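## Task

Rotate the yellow die until its 6 face points up and the black die until its 5 face points up, and place both entirely on the mat, resting flat at the end, while the remaining die stays entirely off the mat.

## Robot and tools

Robot: two six-joint arms, left_arm and right_arm, each ending in a two-finger gripper. The fingers point along the gripper's +z axis and close along its x axis. end_effector_position is the point midway between the finger pads; the fingertips extend 6.8 mm past it, and the housing starts 28 mm behind it. A block on a post juts about 14 cm toward the gripper's -y side and rotates with it. The gripper only holds objects roughly 22 to 28 mm across, and it never reports whether it is holding anything.

Frames. Scene frame: origin at table-top height, halfway between the two nominal bases; +z up, +x out over the table, left_arm on the +y side. Image left and right do not match these names. Base positions in scene metres: left_arm (+0.069, +0.181, +0.127), quat_wxyz (+1.000, 0, 0, +0.015); right_arm (+0.058, -0.521, +0.127), quat_wxyz (+1.000, 0, 0, -0.013). Each arm reports its gripper pose, velocities and Hand target in its own base frame. Fixed cameras use the scene frame. Every commanded offset runs along the axes of that arm's current Hand target, so it is a tool-frame offset.

execute_actions(actions, cameras). actions is a list of actions. Each action is a list of up to 15 rows, one row per 1/30 s step; if an action has fewer rows, its final row is held for the remaining steps. Every row holds 14 numbers in [-1, 1], covering both arms even when one arm stays idle: left dx, dy, dz, rx, ry, rz, left shut, then the same seven for the right arm. The six pose numbers are an offset from the Hand target as it stood when the action began. They are not added row to row. Each new action, however, starts from the updated Hand target, so repeating an offset keeps moving the arm. A value of 1.0 equals 0.6 m or 180 degrees. rx, ry, rz form a single rotation vector. Sending all six as 0 asks the arm to return to its Hand target. Shut above 0.01 closes at full force, and 0.01 or less opens fully; there is no halfway. To leave a gripper unchanged, resend its last shut value, because 0 always means open. Each step, the commanded orientation is clipped to within 32 degrees of the measured one. cameras takes a list of names, ["all"], or []. With an empty actions list, the call returns the current state and all images.

move(target, speed, blend, stop_force, zero, blocking, cameras). The gripper travels in a straight line toward a target laid out exactly like one 14-number row. target can also be a list of up to 15 such rows. Every row is an offset from the Hand targets at the start of the move, not from the row before it. speed: top path speed in m/s, 0.002 to 3.6, default 0.25; turning is capped at twice that value in rad/s. Give one number, or one per target. blend: a corner radius in metres for lists; 0 makes the arm stop at each target. stop_force: 3 to 120 N, shared by both arms. An arm's path ends when its wrist sensor feels that much push against its travel. Do not rely on it for light touches, for loose objects, or while the gripper rotates. zero (only with stop_force, default true) re-zeroes the sensor before the move. blocking=false returns after about 0.5 s while the move continues, and cannot be combined with stop_force. Paths do not avoid obstacles or the other arm. Faster paths lag, overshoot and hit harder. Do not route a path close to the arm's own base. The result adds a move: line giving the ending (done means at rest within 3 mm and 2 degrees; other words include off_target, moving, held and fault) plus limits (paced = the pose was clipped, held = a check withheld steps).

wait(seconds 0 to 10): the robot holds its last command. stop(): brakes a running move. zoom_image(camera, region=[x0, y0, x1, y1] in pixels, at most 504 wide and 504 high): enlarges part of that camera's most recent image. zero_wrist_force(arm: left_arm or right_arm): tares the wrist sensor. finished_scene(scene: the current scene's number): ends the scene, and this cannot be undone. The dice must already meet the goal and stay that way without the robot.

Cameras, all 896x504: cam_head_left, cam_head_right (fixed, on one bar behind the arms), cam_left_wrist, cam_right_wrist (carried on the arms).

Result lines: end_effector_position (m), end_effector_quat_wxyz, linear and angular velocity; Hand target, the last commanded pose after clipping, which the next offsets start from. A gripper often stops a little short of its Hand target; if so, send the missing distance as an extra offset. Also reported: Tool commands, Joint positions, Joint torques (these include gravity, so they are never zero), Wrist force and Wrist torque along the gripper's own axes (a push reads as force from the surface into the arm), and motor temperatures. Joint velocities reported as within noise means the arm is still.

Avoid: net force near 150 N on an arm, or contact torque reaching a joint's limit (133 N m for the shoulder and elbow joints, 24.9 N m for the wrist joints). Either one freezes that arm for 10 s. Any target even slightly beyond a firm contact risks that. To stop pressing, command a target back past the gripper's position. Avoid clashes or pinches between the two arms, and never close a gripper on the other arm's fingers. Do not drop dice from a height or release them while they are moving. Do not hit the table or other fixed parts hard. A die leaving the table fails the task. Hot motors (MOTOR HOT at 70 °C) brake the arm at 85 °C, so do not hold stretched poses or push against unreachable targets for long.

Each tool is called after ">>>" in YAML: its name, and indented under it one key for each argument.

## Session

>>> execute_actions:
  actions: []

Scene clock: 0.00 s.
left_arm: end_effector_position=(+0.6261, -0.1159, -0.0093) end_effector_quat_wxyz=(-0.133, +0.901, +0.371, -0.182) | right_arm: end_effector_position=(+0.1022, +0.5176, +0.0852) end_effector_quat_wxyz=(+0.064, -0.466, +0.882, -0.021)
Joint positions: left_arm=[-0.376 -0.747 1.415 4.496 -1.63 0.428] | right_arm=[4.824 -1.897 -2.072 -0.736 1.437 -0.86]
Joint velocities: within noise
Joint torques (N m): no reading
Motor temperatures (°C): left_arm=[27 28 29 37 36 34] | right_arm=[35 27 27 37 40 33]
Wrist force (N): no reading
Wrist torque (N m): no reading
Wrist force, peak (N): no reading
Hand target: left_arm +0.6261, -0.1159, -0.0093; -0.133, +0.901, +0.371, -0.182 | right_arm +0.1022, +0.5176, +0.0852; +0.064, -0.466, +0.882, -0.021
Tool commands: left_gripper/shut=+0.0 right_gripper/shut=+0.0

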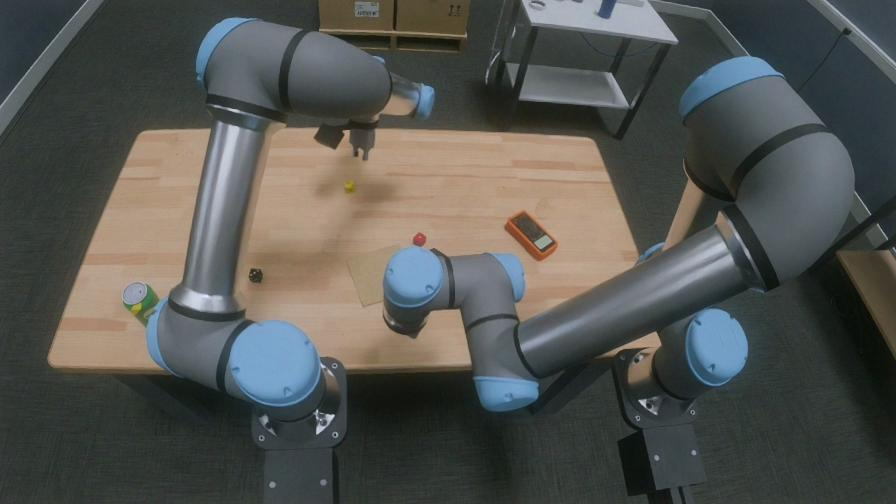

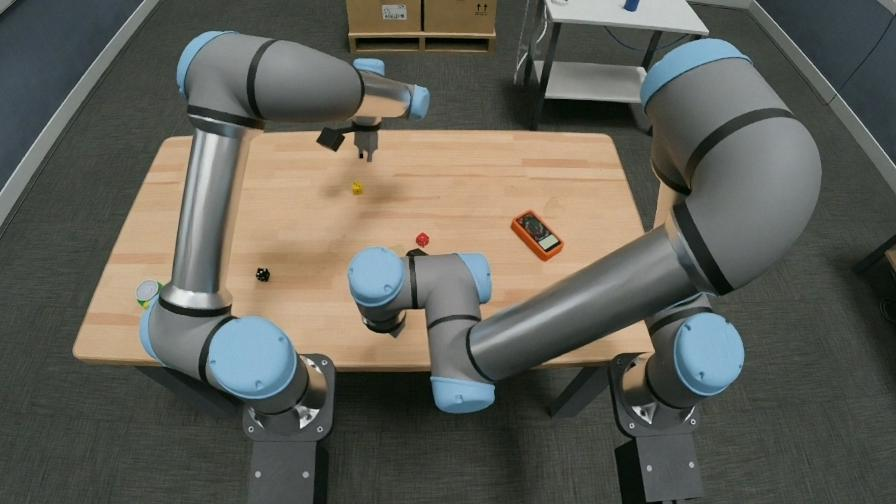

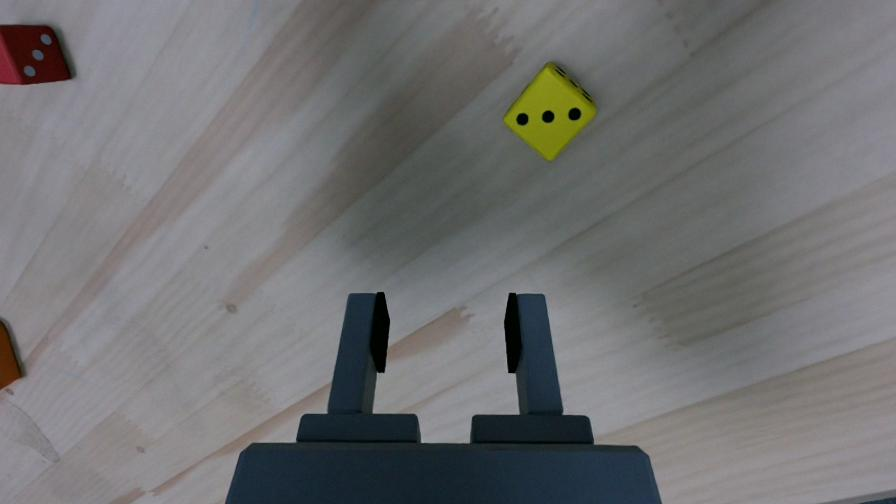

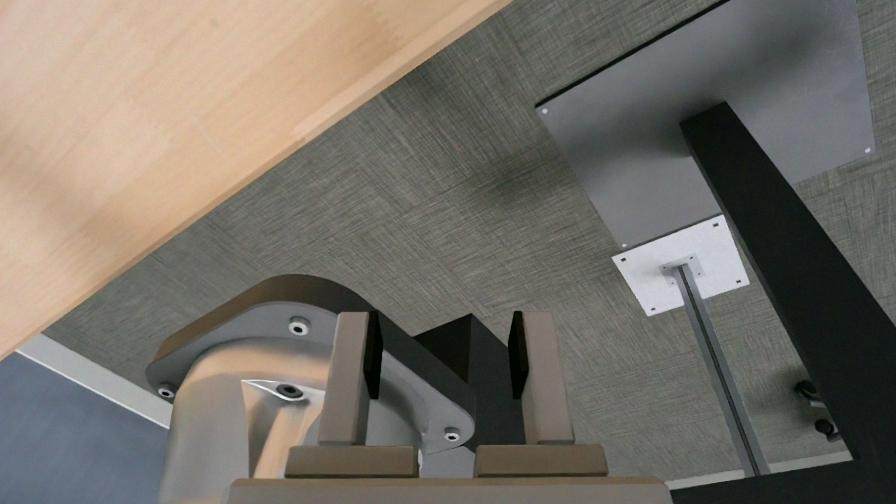

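>>> zoom_image:
  camera: "cam_head_right"
  region: [240, 250, 290, 300]

>>> zoom_image:
  camera: "cam_head_left"
  region: [320, 170, 440, 310]

>>> zoom_image:
  camera: "cam_left_wrist"
  region: [480, 40, 620, 180]

>>> zoom_image:
  camera: "cam_head_right"
  region: [340, 170, 376, 206]

>>> zoom_image:
  camera: "cam_head_left"
  region: [235, 255, 275, 295]

Scaled by 10.080 from the camera's 896x504 image, which has a finer 1280x720 frame.

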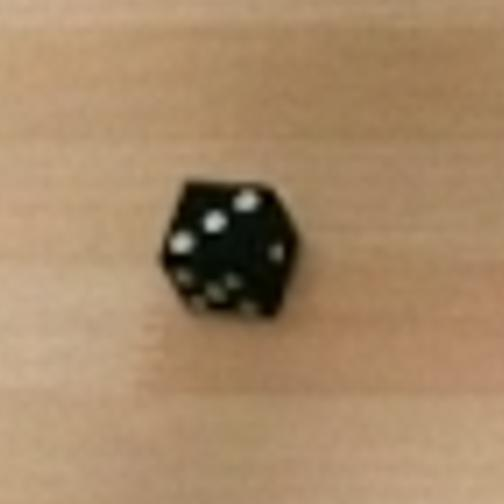

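Scaled by 3.600 from the camera's 896x504 image, which has a finer 1280x720 frame.

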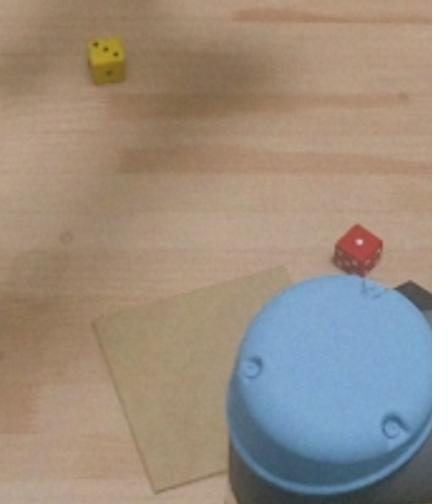

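Scaled by 3.600 from the camera's 896x504 image, which has a finer 1280x720 frame.

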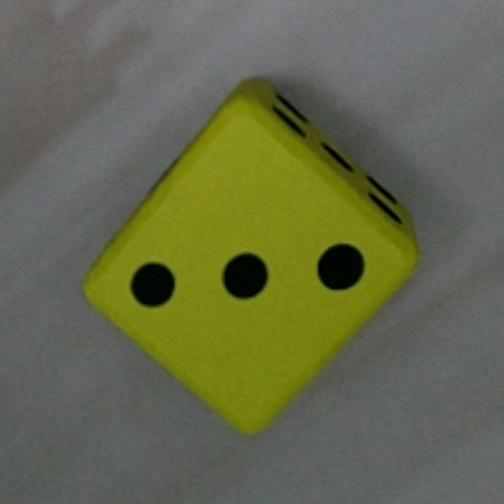

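Scaled by 14.000 from the camera's 896x504 image, which has a finer 1280x720 frame.

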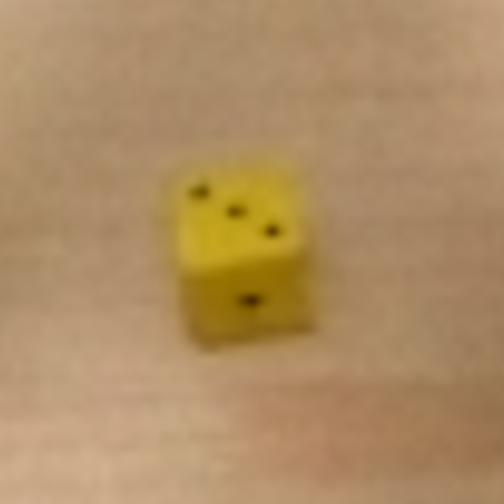

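Scaled by 12.600 from the camera's 896x504 image, which has a finer 1280x720 frame.

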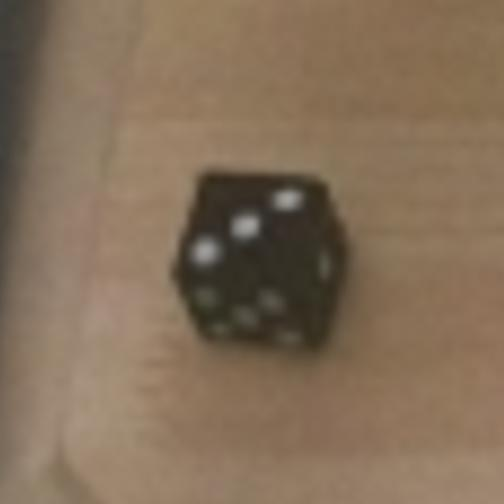

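>>> move:
  target: [0.0288,-0.0477,0.0193,-0.049,0.0563,0.704,0,0.252,-0.213,-0.255,0,0,0,0]
  speed: 0.6
  cameras: ["all"]

Scene clock: 79.47 s.
left_arm: end_effector_position=(+0.6149, -0.0825, -0.0129) end_effector_quat_wxyz=(+0.133, +0.751, -0.637, -0.112) | right_arm: end_effector_position=(+0.1023, +0.3171, +0.2350) end_effector_quat_wxyz=(+0.064, -0.466, +0.882, -0.021)
Joint positions: left_arm=[-0.301 -0.812 1.574 4.265 -1.726 2.702] | right_arm=[4.899 -1.133 -2.32 -1.261 1.436 -0.785]
Joint torques (N m): left_arm=[-11.04 -38.28 -22.54 -3.61 1.75 1.74] | right_arm=[-4.16 -12.64 27.16 3.91 -2.46 -1.84]
Wrist force (N): left_arm=[-0.8 -1.0 0.0] | right_arm=[-0.3 -0.2 0.2]
Wrist torque (N m): left_arm=[-0.07 0.04 -0.05] | right_arm=[0.00 0.06 -0.12]
Wrist force, peak (N): left_arm=[-1.2 -1.2 -0.2] | right_arm=[-0.7 0.3 0.2]
Hand target: left_arm +0.6149, -0.0826, -0.0129; +0.133, +0.751, -0.637, -0.112 | right_arm +0.1023, +0.3171, +0.2350; +0.064, -0.466, +0.882, -0.021
Off the commanded pose: left_arm 0.000 m, 0 deg | right_arm 0.000 m, 0 deg.
move: done
camera_calibration:
cam_left_wrist: T_world_to_cam=[[0.148677, -0.988883, -0.00247233, -0.174904], [-0.342617, -0.0538569, 0.93793, 0.233623], [-0.927636, -0.138602, -0.346815, 0.654769], [0, 0, 0, 1]] pos_world=[0.713435, -0.069625, 0.00752937]
cam_right_wrist: T_world_to_cam=[[-0.548161, -0.832489, -0.0805019, 0.333267], [-0.630937, 0.348415, 0.693199, -0.1872], [-0.549033, 0.430777, -0.716236, 0.185473], [0, 0, 0, 1]] pos_world=[0.166403, 0.262768, 0.289438]

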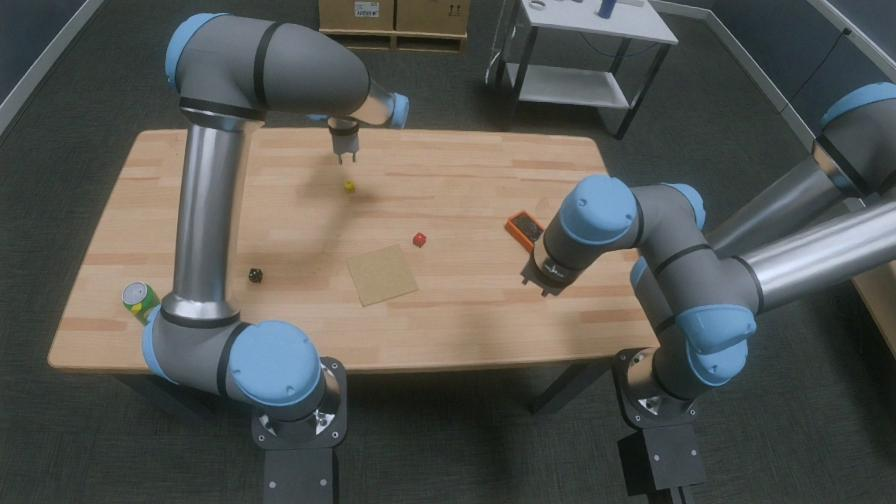

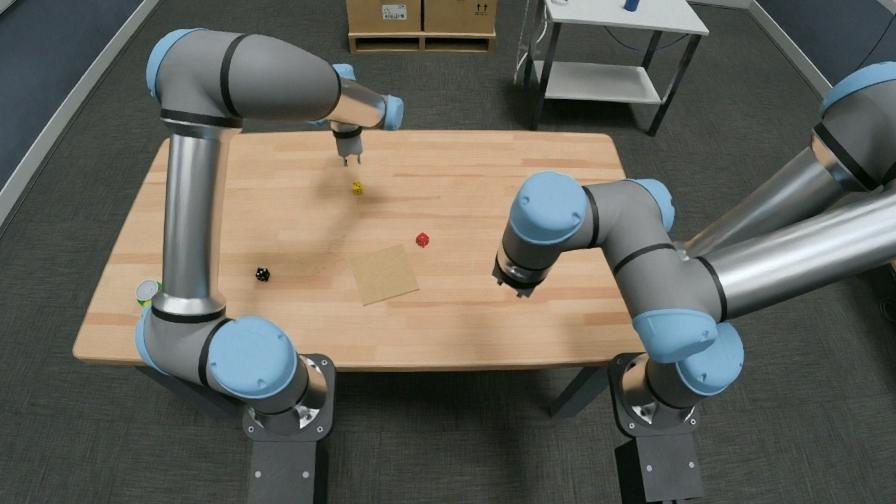

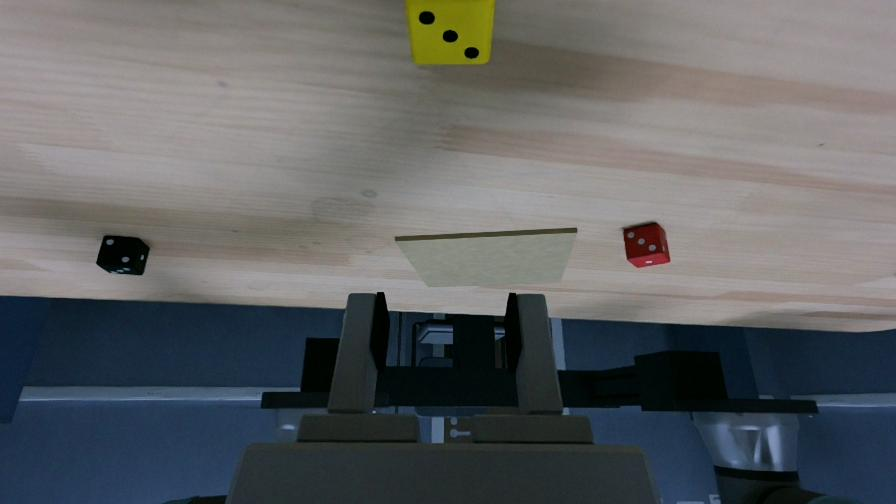

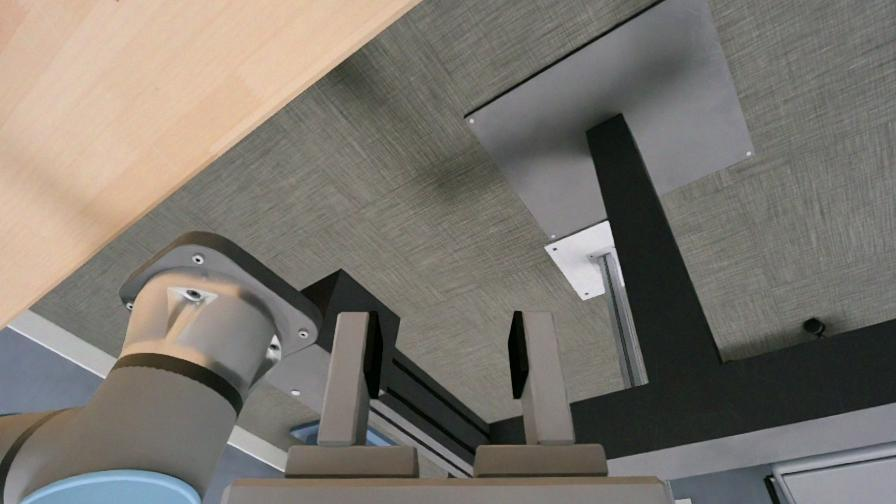

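>>> move:
  target:
    - [0,-0.0287,0.0772,0.0278,0,0,0,0,0,0,0,0,0,0]
    - [0,-0.0569,0.1543,0.0278,0,0,1,0,0,0,0,0,0,0]
    - [0,0.0285,-0.0783,0.0278,0,0,1,0,0,0,0,0,0,0]
  speed: [0.2,0.12,0.25]
  blend: [0.02,0,0]
  cameras: ["all"]

Scene clock: 95.20 s.
left_arm: end_effector_position=(+0.6149, -0.0825, +0.0370) end_effector_quat_wxyz=(+0.100, +0.756, -0.641, -0.084) | right_arm: end_effector_position=(+0.1023, +0.3171, +0.2350) end_effector_quat_wxyz=(+0.064, -0.466, +0.882, -0.021)
Joint positions: left_arm=[-0.312 -0.918 1.618 4.246 -1.691 2.68] | right_arm=[4.899 -1.134 -2.32 -1.261 1.436 -0.785]
Joint torques (N m): left_arm=[-12.54 -53.3 -9.18 -1.3 0.02 -1.7] | right_arm=[-6.86 -12.97 33.98 2.05 -2.08 -1.96]
Wrist force (N): left_arm=[-0.6 -1.1 0.2] | right_arm=[-0.2 0.0 0.1]
Wrist torque (N m): left_arm=[-0.08 0.02 -0.10] | right_arm=[0.02 0.06 -0.09]
Wrist force, peak (N): left_arm=[-0.3 -0.3 -3.2] | right_arm=[-0.5 -0.1 0.5]
Hand target: left_arm +0.6149, -0.0825, +0.0371; +0.100, +0.756, -0.641, -0.084 | right_arm +0.1023, +0.3171, +0.2350; +0.064, -0.466, +0.882, -0.021
Off the commanded pose: left_arm 0.000 m, 0 deg | right_arm 0.000 m, 0 deg.
move: done
camera_calibration:
cam_left_wrist: T_world_to_cam=[[0.148552, -0.988898, -0.00356987, -0.174745], [-0.422201, -0.0666863, 0.904046, 0.235901], [-0.894248, -0.13279, -0.42742, 0.655133], [0, 0, 0, 1]] pos_world=[0.711408, -0.0700779, 0.0661275]
cam_right_wrist: T_world_to_cam=[[-0.548117, -0.832525, -0.0804415, 0.333252], [-0.630956, 0.348431, 0.693174, -0.187194], [-0.549056, 0.430695, -0.716267, 0.185507], [0, 0, 0, 1]] pos_world=[0.166403, 0.262767, 0.289438]

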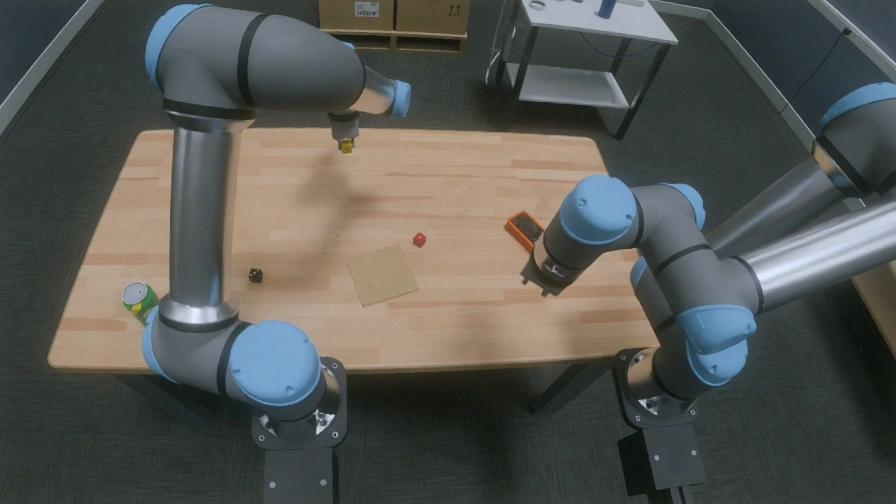

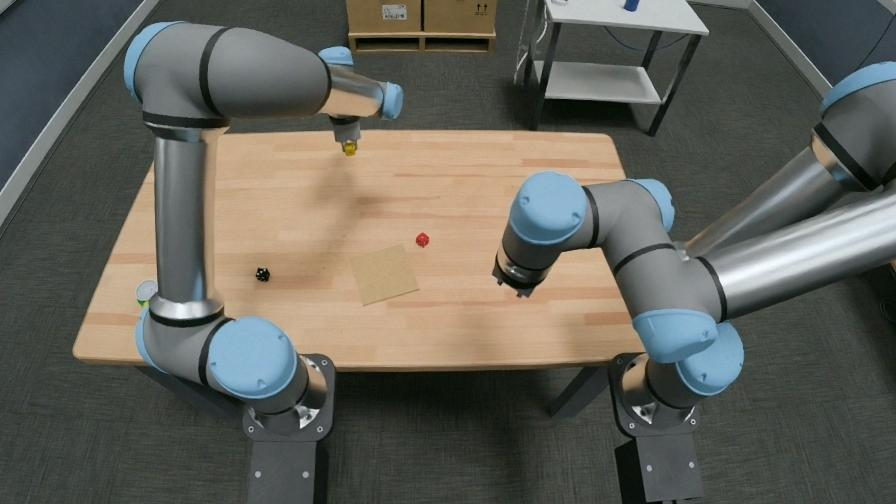

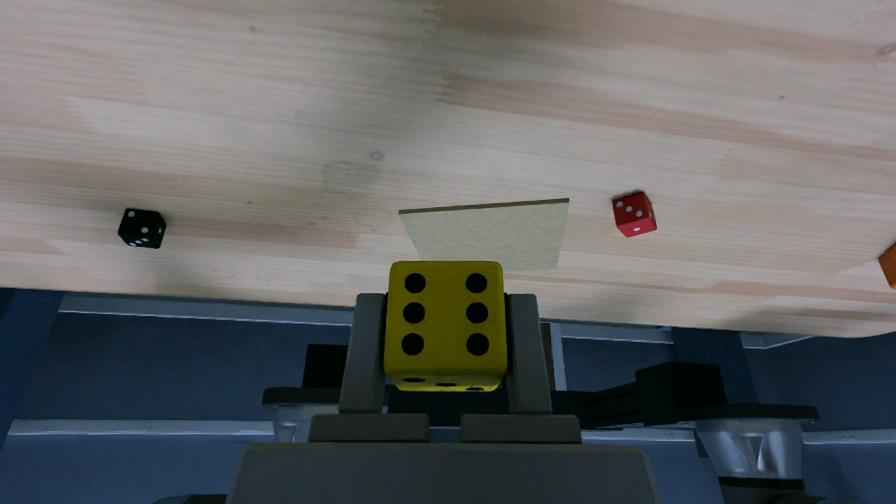

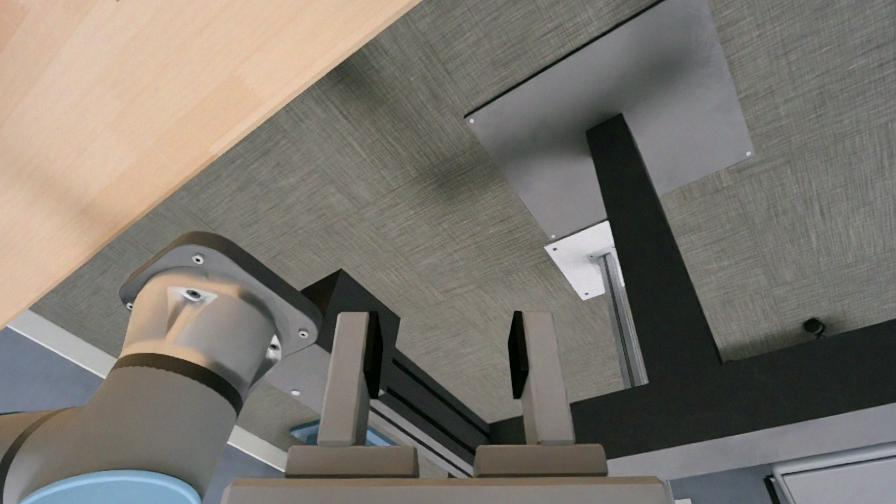

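>>> move:
  target: [0.1057,0.4283,0.2132,0.358,0.2997,0.519,1,0,0,0,0,0,0,0]
  speed: 0.5
  cameras: ["cam_head_left","cam_head_right","cam_left_wrist"]

Scene clock: 113.07 s.
left_arm: end_effector_position=(+0.3657, -0.1827, -0.0160) end_effector_quat_wxyz=(-0.011, -0.064, +0.817, -0.573) | right_arm: end_effector_position=(+0.1023, +0.3171, +0.2350) end_effector_quat_wxyz=(+0.064, -0.466, +0.882, -0.021)
Joint positions: left_arm=[-0.387 -0.453 2.328 1.969 -2.583 3.666] | right_arm=[4.899 -1.134 -2.32 -1.261 1.436 -0.785]
Joint torques (N m): left_arm=[12.1 -40.05 10.87 -3.27 0.01 -1.78] | right_arm=[-6.57 -11.79 34.53 3.7 -1.48 -1.92]
Wrist force (N): left_arm=[-0.3 0.3 -0.7] | right_arm=[-0.1 0.2 0.1]
Wrist torque (N m): left_arm=[-0.01 0.04 0.03] | right_arm=[0.04 0.04 -0.10]
Wrist force, peak (N): left_arm=[2.5 4.0 0.3] | right_arm=[-0.5 -0.2 0.3]
Hand target: left_arm +0.3657, -0.1826, -0.0160; -0.011, -0.064, +0.817, -0.573 (not the last commanded pose) | right_arm +0.1023, +0.3171, +0.2350; +0.064, -0.466, +0.882, -0.021
Off the commanded pose: left_arm 0.020 m, 9 deg | right_arm 0.000 m, 0 deg.
move: held (left_arm; a check stopped the path); limits=held
pose unreachable (left arm): on one or more control steps of this call, first in action 0 (counted from 0), this arm could not follow its commanded pose, so it was not sent that pose on those steps. It may still have moved: this result reports where it is.
cause: moving toward the commanded pose would bring two parts of the arm too close to each other (its gripper and another part of the arm, with joints 4 (wrist 1) to 6 (wrist 3) between them, 17 mm apart when it was first held).
camera_calibration:
cam_left_wrist: T_world_to_cam=[[-0.992532, -0.0946436, 0.0769618, 0.344994], [-0.115539, 0.931751, -0.344226, 0.222189], [-0.0391305, -0.350547, -0.935727, 0.0356485], [0, 0, 0, 1]] pos_world=[0.369484, -0.161877, 0.0832892]
Images, in order (width x height): cam_head_left 896x504, cam_head_right 896x504, cam_left_wrist 896x504.

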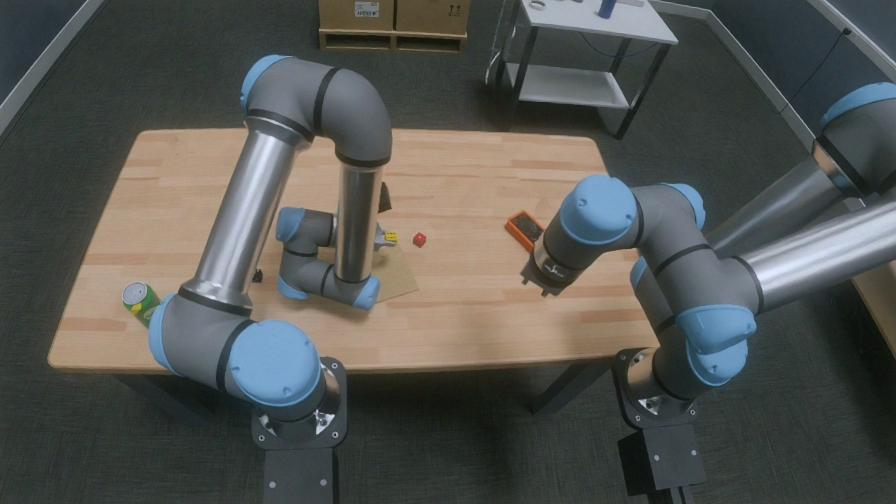

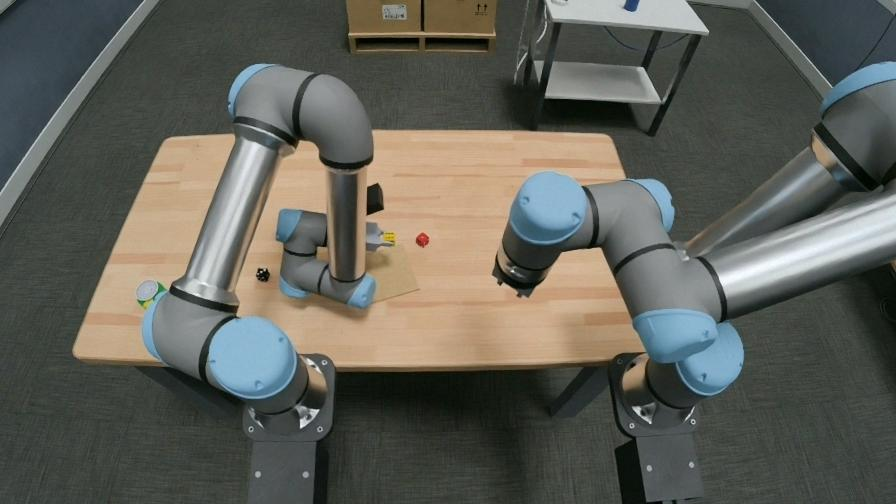

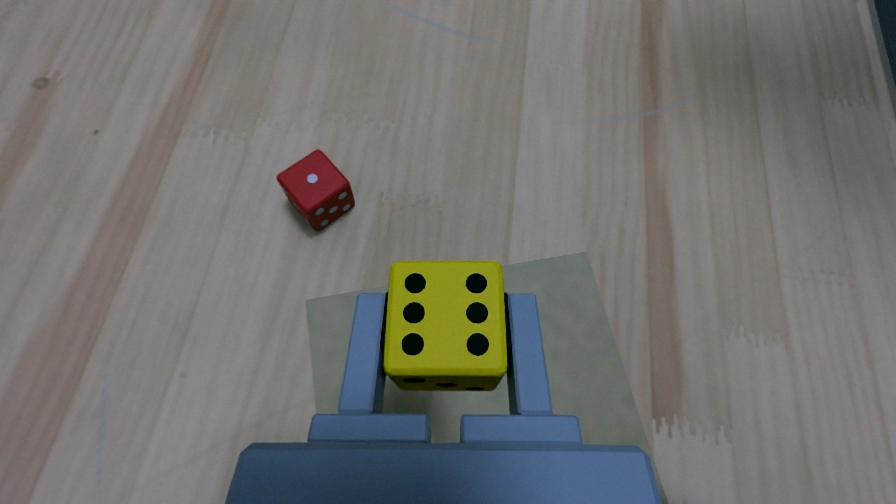

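>>> move:
  target: [-0.0105,0.1075,0.0395,0.0296,-0.0337,0.0197,1,0,0,0,0,0,0,0]
  cameras: ["cam_left_wrist","cam_head_right"]

>>> move:
  target: [0,0.0531,0.0143,0,0,0,1,0,0,0,0,0,0,0]
  speed: 0.025
  stop_force: 5

Scene clock: 135.57 s.
left_arm: end_effector_position=(+0.3656, -0.1824, -0.0242) end_effector_quat_wxyz=(-0.004, -0.064, +0.814, -0.577) | right_arm: end_effector_position=(+0.1023, +0.3171, +0.2350) end_effector_quat_wxyz=(+0.064, -0.466, +0.882, -0.021)
Joint positions: left_arm=[-0.388 -0.417 2.311 1.922 -2.576 3.65] | right_arm=[4.899 -1.134 -2.32 -1.261 1.436 -0.785]
Joint torques (N m): left_arm=[-2.3 -36.2 12 -3.32 -2.81 1.64] | right_arm=[-7.65 -12.43 34.26 4.21 -1.14 -1.63]
Wrist force (N): left_arm=[-0.5 0.2 -0.7] | right_arm=[-0.2 0.1 0.1]
Wrist torque (N m): left_arm=[-0.02 0.07 -0.03] | right_arm=[0.02 0.06 -0.09]
Wrist force, peak (N): left_arm=[0.0 9.3 0.7] | right_arm=[-0.5 -0.4 0.2]
Hand target: left_arm +0.3655, -0.1823, -0.0243; -0.004, -0.064, +0.814, -0.577 (not the last commanded pose) | right_arm +0.1023, +0.3171, +0.2350; +0.064, -0.466, +0.882, -0.021
Off the commanded pose: left_arm 0.061 m, 8 deg | right_arm 0.000 m, 0 deg.
move: held (left_arm; a check stopped the path); limits=held
pose unreachable (left arm): on one or more control steps of this call, first in action 0 (counted from 0), this arm could not follow its commanded pose, so it was not sent that pose on those steps. It may still have moved: this result reports where it is.
cause: moving toward the commanded pose would bring two parts of the arm too close to each other (its gripper and another part of the arm, with joints 4 (wrist 1) to 6 (wrist 3) between them, 11 mm apart when it was first held).
camera_calibration:
cam_left_wrist: T_world_to_cam=[[-0.992484, -0.103248, 0.065689, 0.34367], [-0.119898, 0.927855, -0.353142, 0.219784], [-0.0244885, -0.358364, -0.933261, 0.0213134], [0, 0, 0, 1]] pos_world=[0.36796, -0.160806, 0.0749306]
Images, in order (width x height): cam_head_right 896x504, cam_left_wrist 896x504.

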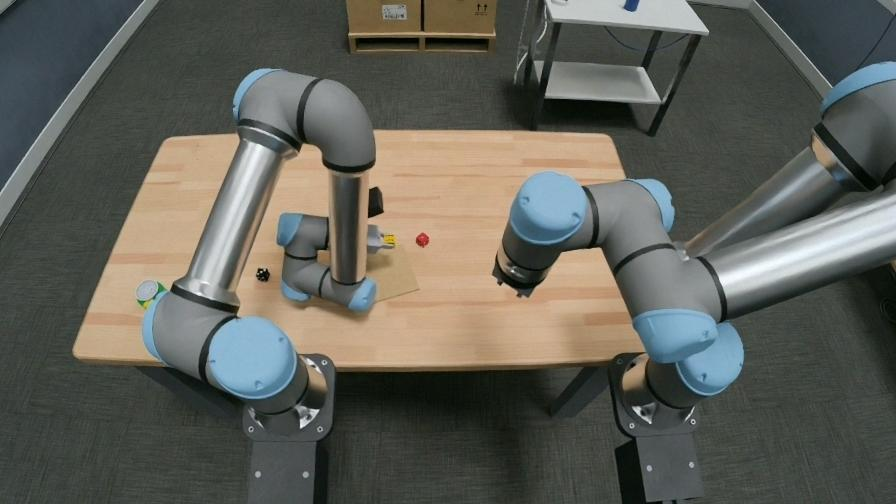

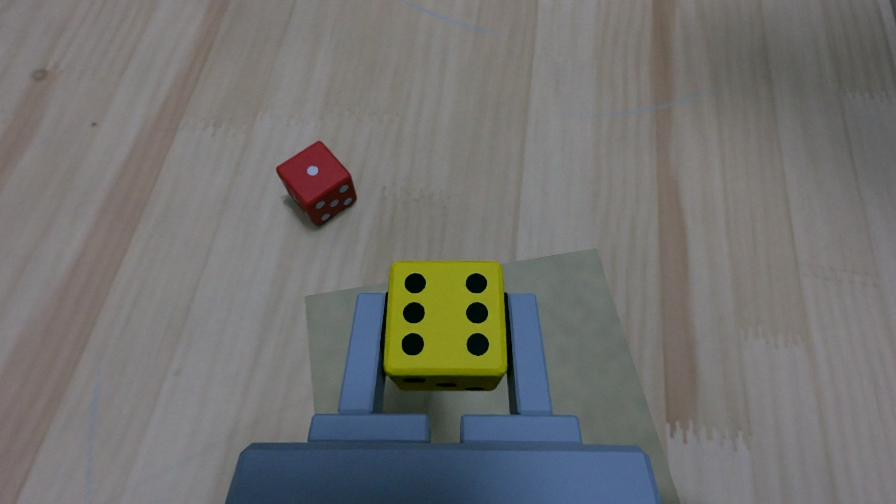

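Scene clock: 137.00 s.
left_arm: end_effector_position=(+0.3630, -0.1804, -0.0502) end_effector_quat_wxyz=(-0.004, -0.064, +0.814, -0.577) | right_arm: end_effector_position=(+0.1023, +0.3171, +0.2350) end_effector_quat_wxyz=(+0.064, -0.466, +0.882, -0.021)
Joint positions: left_arm=[-0.386 -0.338 2.274 1.884 -2.579 3.653] | right_arm=[4.899 -1.134 -2.32 -1.261 1.436 -0.785]
Joint torques (N m): left_arm=[0.18 -36.67 4.11 -2.25 -0.78 -0.13] | right_arm=[-6.79 -12.57 33.68 4.33 -1.01 -1.69]
Wrist force (N): left_arm=[-0.5 0.1 -1.0] | right_arm=[-0.3 0.0 0.3]
Wrist torque (N m): left_arm=[-0.02 0.07 -0.13] | right_arm=[0.01 0.07 -0.10]
Wrist force, peak (N): left_arm=[-0.4 1.0 -0.5] | right_arm=[-0.6 0.2 0.5]
Hand target: left_arm +0.3630, -0.1804, -0.0502; -0.004, -0.064, +0.814, -0.577 (not the last commanded pose) | right_arm +0.1023, +0.3171, +0.2350; +0.064, -0.466, +0.882, -0.021
Tool commands: left_gripper/shut=+1.0 right_gripper/shut=+0.0
Off the commanded pose: left_arm 0.007 m, 0 deg | right_arm 0.000 m, 0 deg.
FORCE FAULT: contact force on the left arm reached its limit, and that arm stopped. The contact can be on any part of that arm, not only on its tool. That arm's remaining commands of this call were not run. That arm is still stopped at the end of this call. That arm stays stopped for about 10 more seconds. Until then a move that you send moves the other arm only, and its call returns only when the move has ended. Once the stop has ended, the next robot result says so. If the stop ends while you think or write, that arm runs what you send next, counted from a new Hand target: where the arm stands when the stop ends. While its stop runs, that arm, its gripper or tool too, takes no new command. Until it ends, the stop uses up actions while you think or wait. An arm that is not stopped still takes commands.
move: fault (left_arm)

>>> wait:
  seconds: 1

Scene clock: 144.47 s.
left_arm: end_effector_position=(+0.3630, -0.1804, -0.0502) end_effector_quat_wxyz=(-0.004, -0.064, +0.814, -0.577) | right_arm: end_effector_position=(+0.1023, +0.3171, +0.2350) end_effector_quat_wxyz=(+0.064, -0.466, +0.882, -0.021)
Joint positions: left_arm=[-0.386 -0.338 2.274 1.884 -2.579 3.653] | right_arm=[4.899 -1.134 -2.32 -1.261 1.436 -0.785]
Joint torques (N m): left_arm=[-0.17 -36.65 4.14 -2.37 -0.68 0.01] | right_arm=[-7.87 -11.12 33.02 4.27 -0.19 -1.43]
Wrist force (N): left_arm=[-0.4 0.0 -0.8] | right_arm=[-0.3 0.0 0.2]
Wrist torque (N m): left_arm=[-0.03 0.05 -0.13] | right_arm=[0.02 0.07 -0.10]
Wrist force, peak (N): left_arm=[-0.4 0.8 -0.9] | right_arm=[-0.6 0.2 0.2]
Hand target: left_arm +0.3630, -0.1804, -0.0502; -0.004, -0.064, +0.814, -0.577 (not the last commanded pose) | right_arm +0.1023, +0.3171, +0.2350; +0.064, -0.466, +0.882, -0.021
Tool commands: left_gripper/shut=+1.0 right_gripper/shut=+0.0
Off the commanded pose: left_arm 0.007 m, 0 deg | right_arm 0.000 m, 0 deg.
FORCE FAULT, CONTINUED: the left arm was still stopped when this call began, by the force fault that an earlier result reported. Since the last result the stop counts as 15 of the actions that you can send in this scene. That arm is still stopped at the end of this call. That arm stays stopped for about 2 more seconds. If the stop ends while you think or write, that arm runs what you send next, counted from a new Hand target: where the arm stands when the stop ends. While its stop runs, that arm, its gripper or tool too, takes no new command.
wait: 1.00 s; at rest from the start

>>> wait:
  seconds: 0.1

>>> move:
  target:
    - [0.0107,-0.1252,-0.0445,0,0,0,1,0,0,0,0,0,0,0]
    - [-0.4062,0.0163,-0.0938,0.0382,-0.4003,-0.1017,1,0,0,0,0,0,0,0]
  speed: [0.2,0.4]
  blend: [0.03,0]
  cameras: ["cam_head_left","cam_left_wrist"]

Scene clock: 155.23 s.
left_arm: end_effector_position=(+0.3630, -0.1804, -0.0502) end_effector_quat_wxyz=(-0.004, -0.064, +0.814, -0.577) | right_arm: end_effector_position=(+0.1023, +0.3171, +0.2350) end_effector_quat_wxyz=(+0.064, -0.466, +0.882, -0.021)
Joint positions: left_arm=[-0.386 -0.338 2.274 1.884 -2.579 3.653] | right_arm=[4.899 -1.134 -2.32 -1.261 1.436 -0.785]
Joint torques (N m): left_arm=[0.55 -37.21 4.23 -2.24 -0.67 0.05] | right_arm=[-7.82 -12.52 33.32 4.26 0.23 -1.46]
Wrist force (N): left_arm=[-0.5 0.2 -0.9] | right_arm=[-0.2 -0.1 -0.1]
Wrist torque (N m): left_arm=[-0.02 0.07 -0.14] | right_arm=[0.01 0.06 -0.10]
Wrist force, peak (N): left_arm=[-0.5 0.7 -0.7] | right_arm=[-0.6 0.0 0.3]
Hand target: left_arm +0.3630, -0.1804, -0.0502; -0.004, -0.064, +0.814, -0.577 (not the last commanded pose) | right_arm +0.1023, +0.3171, +0.2350; +0.064, -0.466, +0.882, -0.021
Tool commands: left_gripper/shut=+1.0 right_gripper/shut=+0.0
Off the commanded pose: left_arm 0.007 m, 0 deg | right_arm 0.000 m, 0 deg.
FORCE FAULT, CONTINUED: the left arm's stop, for the force fault that an earlier result reported, is over. The rest of the stop counts as 5 of the actions that you can send in this scene. That arm's target is now where it stood when the stop ended, not its last command. That arm accepts commands again.
wait: 0.10 s; at rest from the start

Scene clock: 157.20 s.
left_arm: end_effector_position=(+0.5133, -0.1286, -0.0270) end_effector_quat_wxyz=(+0.258, -0.364, +0.719, -0.533) | right_arm: end_effector_position=(+0.1023, +0.3171, +0.2350) end_effector_quat_wxyz=(+0.064, -0.466, +0.882, -0.021)
Joint positions: left_arm=[-0.417 -0.377 2.164 1.666 -1.794 3.196] | right_arm=[4.899 -1.134 -2.32 -1.261 1.436 -0.785]
Joint torques (N m): left_arm=[-0.09 -40.38 1.04 -2.21 0.28 -0.19] | right_arm=[-7.08 -11.63 33.88 4.23 0.53 -1.23]
Wrist force (N): left_arm=[-0.6 0.5 -0.7] | right_arm=[-0.3 -0.1 0.3]
Wrist torque (N m): left_arm=[0.02 0.09 -0.10] | right_arm=[0.01 0.06 -0.10]
Wrist force, peak (N): left_arm=[-2.8 1.3 1.8] | right_arm=[-0.4 -0.1 0.2]
Hand target: left_arm +0.5133, -0.1286, -0.0270; +0.258, -0.364, +0.719, -0.533 (not the last commanded pose) | right_arm +0.1023, +0.3171, +0.2350; +0.064, -0.466, +0.882, -0.021
Tool commands: left_gripper/shut=+1.0 right_gripper/shut=+0.0
Off the commanded pose: left_arm 0.097 m, 27 deg | right_arm 0.000 m, 0 deg.
FORCE FAULT: contact force on the left arm reached its limit, and that arm stopped. The contact can be on any part of that arm, not only on its tool. That arm's remaining commands of this call were not run. That arm is still stopped at the end of this call. That arm stays stopped for about 10 more seconds. Until then a move that you send moves the other arm only, and its call returns only when the move has ended. Once the stop has ended, the next robot result says so. If the stop ends while you think or write, that arm runs what you send next, counted from a new Hand target: where the arm stands when the stop ends. While its stop runs, that arm, its gripper or tool too, takes no new command. Until it ends, the stop uses up actions while you think or wait. An arm that is not stopped still takes commands.
move: fault (left_arm); path passed 1 of 2 targets
camera_calibration:
cam_left_wrist: T_world_to_cam=[[-0.598829, -0.800875, 0.00154441, 0.202493], [-0.737814, 0.550925, -0.390017, 0.454335], [0.311504, -0.234693, -0.920806, -0.114609], [0, 0, 0, 1]] pos_world=[0.492174, -0.115031, 0.0713525]
Images, in order (width x height): cam_head_left 896x504, cam_left_wrist 896x504.

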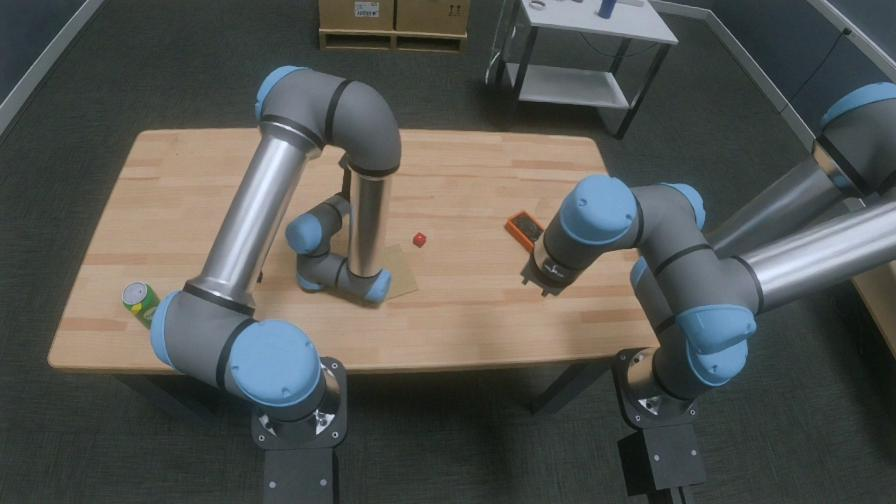

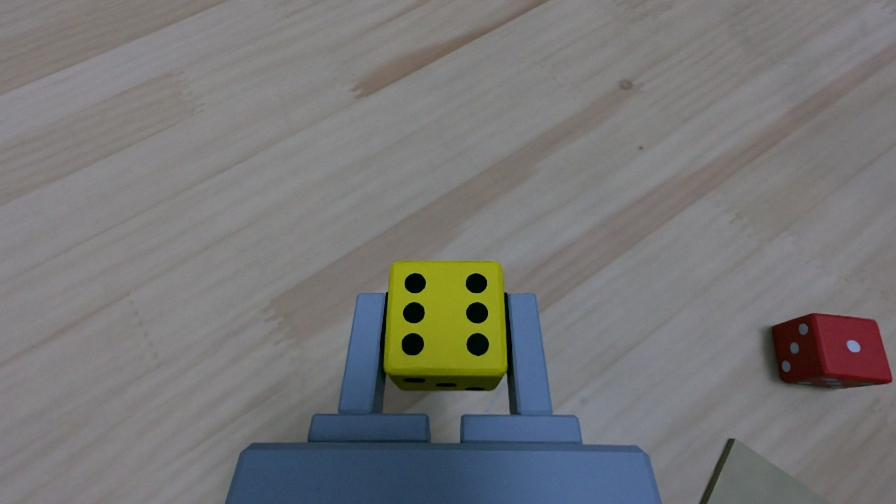

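>>> wait:
  seconds: 0.1

>>> move:
  target:
    - [0.0025,-0.1432,-0.0448,0,0,0,1,0,0,0,0,0,0,0]
    - [0.0025,-0.1432,-0.0448,-0.403,0,0,1,0,0,0,0,0,0,0]
  speed: [0.15,0.4]
  cameras: ["cam_head_left"]

Scene clock: 186.00 s.
left_arm: end_effector_position=(+0.5133, -0.1286, -0.0270) end_effector_quat_wxyz=(+0.258, -0.364, +0.719, -0.533) | right_arm: end_effector_position=(+0.1023, +0.3171, +0.2350) end_effector_quat_wxyz=(+0.064, -0.466, +0.882, -0.021)
Joint positions: left_arm=[-0.417 -0.377 2.164 1.666 -1.794 3.196] | right_arm=[4.899 -1.134 -2.32 -1.261 1.436 -0.785]
Joint torques (N m): left_arm=[0.47 -40.21 2.06 -2.13 -0.28 0.03] | right_arm=[-7.12 -11.5 33.24 4.21 0.84 -1.1]
Wrist force (N): left_arm=[-0.6 0.4 -1.0] | right_arm=[-0.3 -0.2 0.2]
Wrist torque (N m): left_arm=[0.00 0.09 -0.11] | right_arm=[-0.01 0.07 -0.09]
Wrist force, peak (N): left_arm=[-0.8 0.4 -1.5] | right_arm=[-0.5 -0.3 0.4]
Hand target: left_arm +0.5133, -0.1286, -0.0270; +0.258, -0.364, +0.719, -0.533 (not the last commanded pose) | right_arm +0.1023, +0.3171, +0.2350; +0.064, -0.466, +0.882, -0.021
Tool commands: left_gripper/shut=+1.0 right_gripper/shut=+0.0
Off the commanded pose: left_arm 0.097 m, 27 deg | right_arm 0.000 m, 0 deg.
FORCE FAULT, CONTINUED: the left arm's stop, for the force fault that an earlier result reported, is over. The rest of the stop counts as 19 of the actions that you can send in this scene. That arm's target is now where it stood when the stop ended, not its last command. That arm accepts commands again.
wait: 0.10 s; at rest from the start

Scene clock: 189.10 s.
left_arm: end_effector_position=(+0.5132, -0.1287, +0.0630) end_effector_quat_wxyz=(-0.007, -0.446, +0.895, -0.004) end_effector_velocity=(+0.000, +0.001, +0.000) end_effector_angular_velocity=(+0.002, +0.003, +0.000) | right_arm: end_effector_position=(+0.1023, +0.3171, +0.2350) end_effector_quat_wxyz=(+0.064, -0.466, +0.882, -0.021)
Joint positions: left_arm=[-0.494 -1.185 2.053 3.845 -1.587 3.293] | right_arm=[4.899 -1.134 -2.32 -1.261 1.436 -0.785]
Joint velocities: left_arm=[0.001 -0.001 0 0.005 0 0.001] | right_arm=[within noise]
Joint torques (N m): left_arm=[12.78 -45.7 -16.09 -0.54 -2.05 1.34] | right_arm=[-6.83 -11.26 33.78 4.39 0.93 -0.99]
Wrist force (N): left_arm=[-0.4 -0.8 0.1] | right_arm=[-0.1 0.0 0.0]
Wrist torque (N m): left_arm=[-0.08 0.00 -0.03] | right_arm=[0.02 0.04 -0.10]
Wrist force, peak (N): left_arm=[-0.6 2.3 -0.8] | right_arm=[-0.4 0.2 0.4]
Hand target: left_arm +0.5133, -0.1287, +0.0630; -0.007, -0.446, +0.895, -0.004 | right_arm +0.1023, +0.3171, +0.2350; +0.064, -0.466, +0.882, -0.021
Off the commanded pose: left_arm 0.000 m, 0 deg | right_arm 0.000 m, 0 deg.
move: done
Images, in order (width x height): cam_head_left 896x504.

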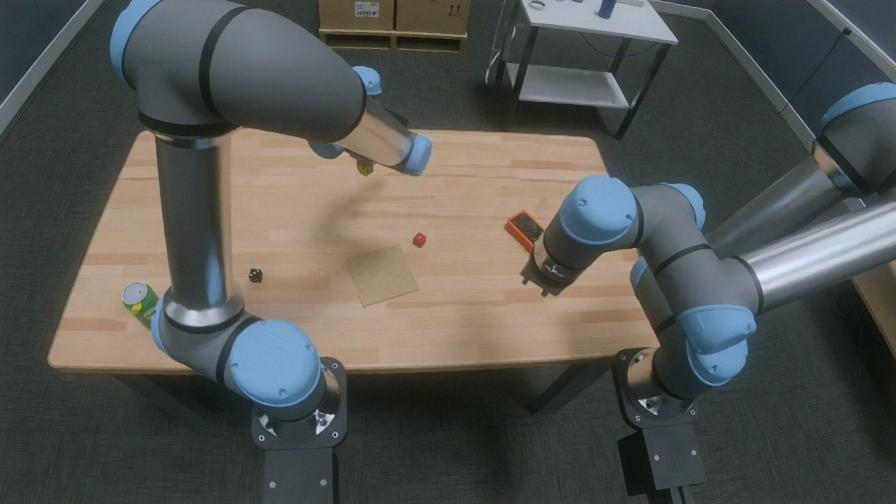

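>>> move:
  target:
    - [0.106,0.053,-0.043,0,0,-0.603,1,0,0,0,0,0,0,0]
    - [0.106,0.053,-0.043,0,0,0.794,1,0,0,0,0,0,0,0]
  speed: 0.7
  blend: [0.02,0]

Scene clock: 200.23 s.
left_arm: end_effector_position=(+0.4498, -0.1599, +0.0898) end_effector_quat_wxyz=(+0.002, +0.707, +0.707, -0.008) | right_arm: end_effector_position=(+0.1023, +0.3171, +0.2350) end_effector_quat_wxyz=(+0.064, -0.466, +0.882, -0.021)
Joint positions: left_arm=[-0.618 -1.338 2.179 3.87 -1.587 -0.619] | right_arm=[4.899 -1.134 -2.32 -1.261 1.436 -0.785]
Joint torques (N m): left_arm=[-13.35 -37.44 -7.07 -4.45 -0.18 -1.54] | right_arm=[-6.44 -11.4 33.5 4.26 0.93 -0.9]
Wrist force (N): left_arm=[-0.4 -0.7 0.2] | right_arm=[-0.3 0.1 0.1]
Wrist torque (N m): left_arm=[-0.06 0.00 -0.23] | right_arm=[0.02 0.07 -0.10]
Wrist force, peak (N): left_arm=[-0.7 -1.0 -0.1] | right_arm=[-0.5 0.1 0.3]
Hand target: left_arm +0.4498, -0.1600, +0.0898; +0.002, +0.707, +0.708, -0.008 | right_arm +0.1023, +0.3171, +0.2350; +0.064, -0.466, +0.882, -0.021
Off the commanded pose: left_arm 0.000 m, 0 deg | right_arm 0.000 m, 0 deg.
move: done


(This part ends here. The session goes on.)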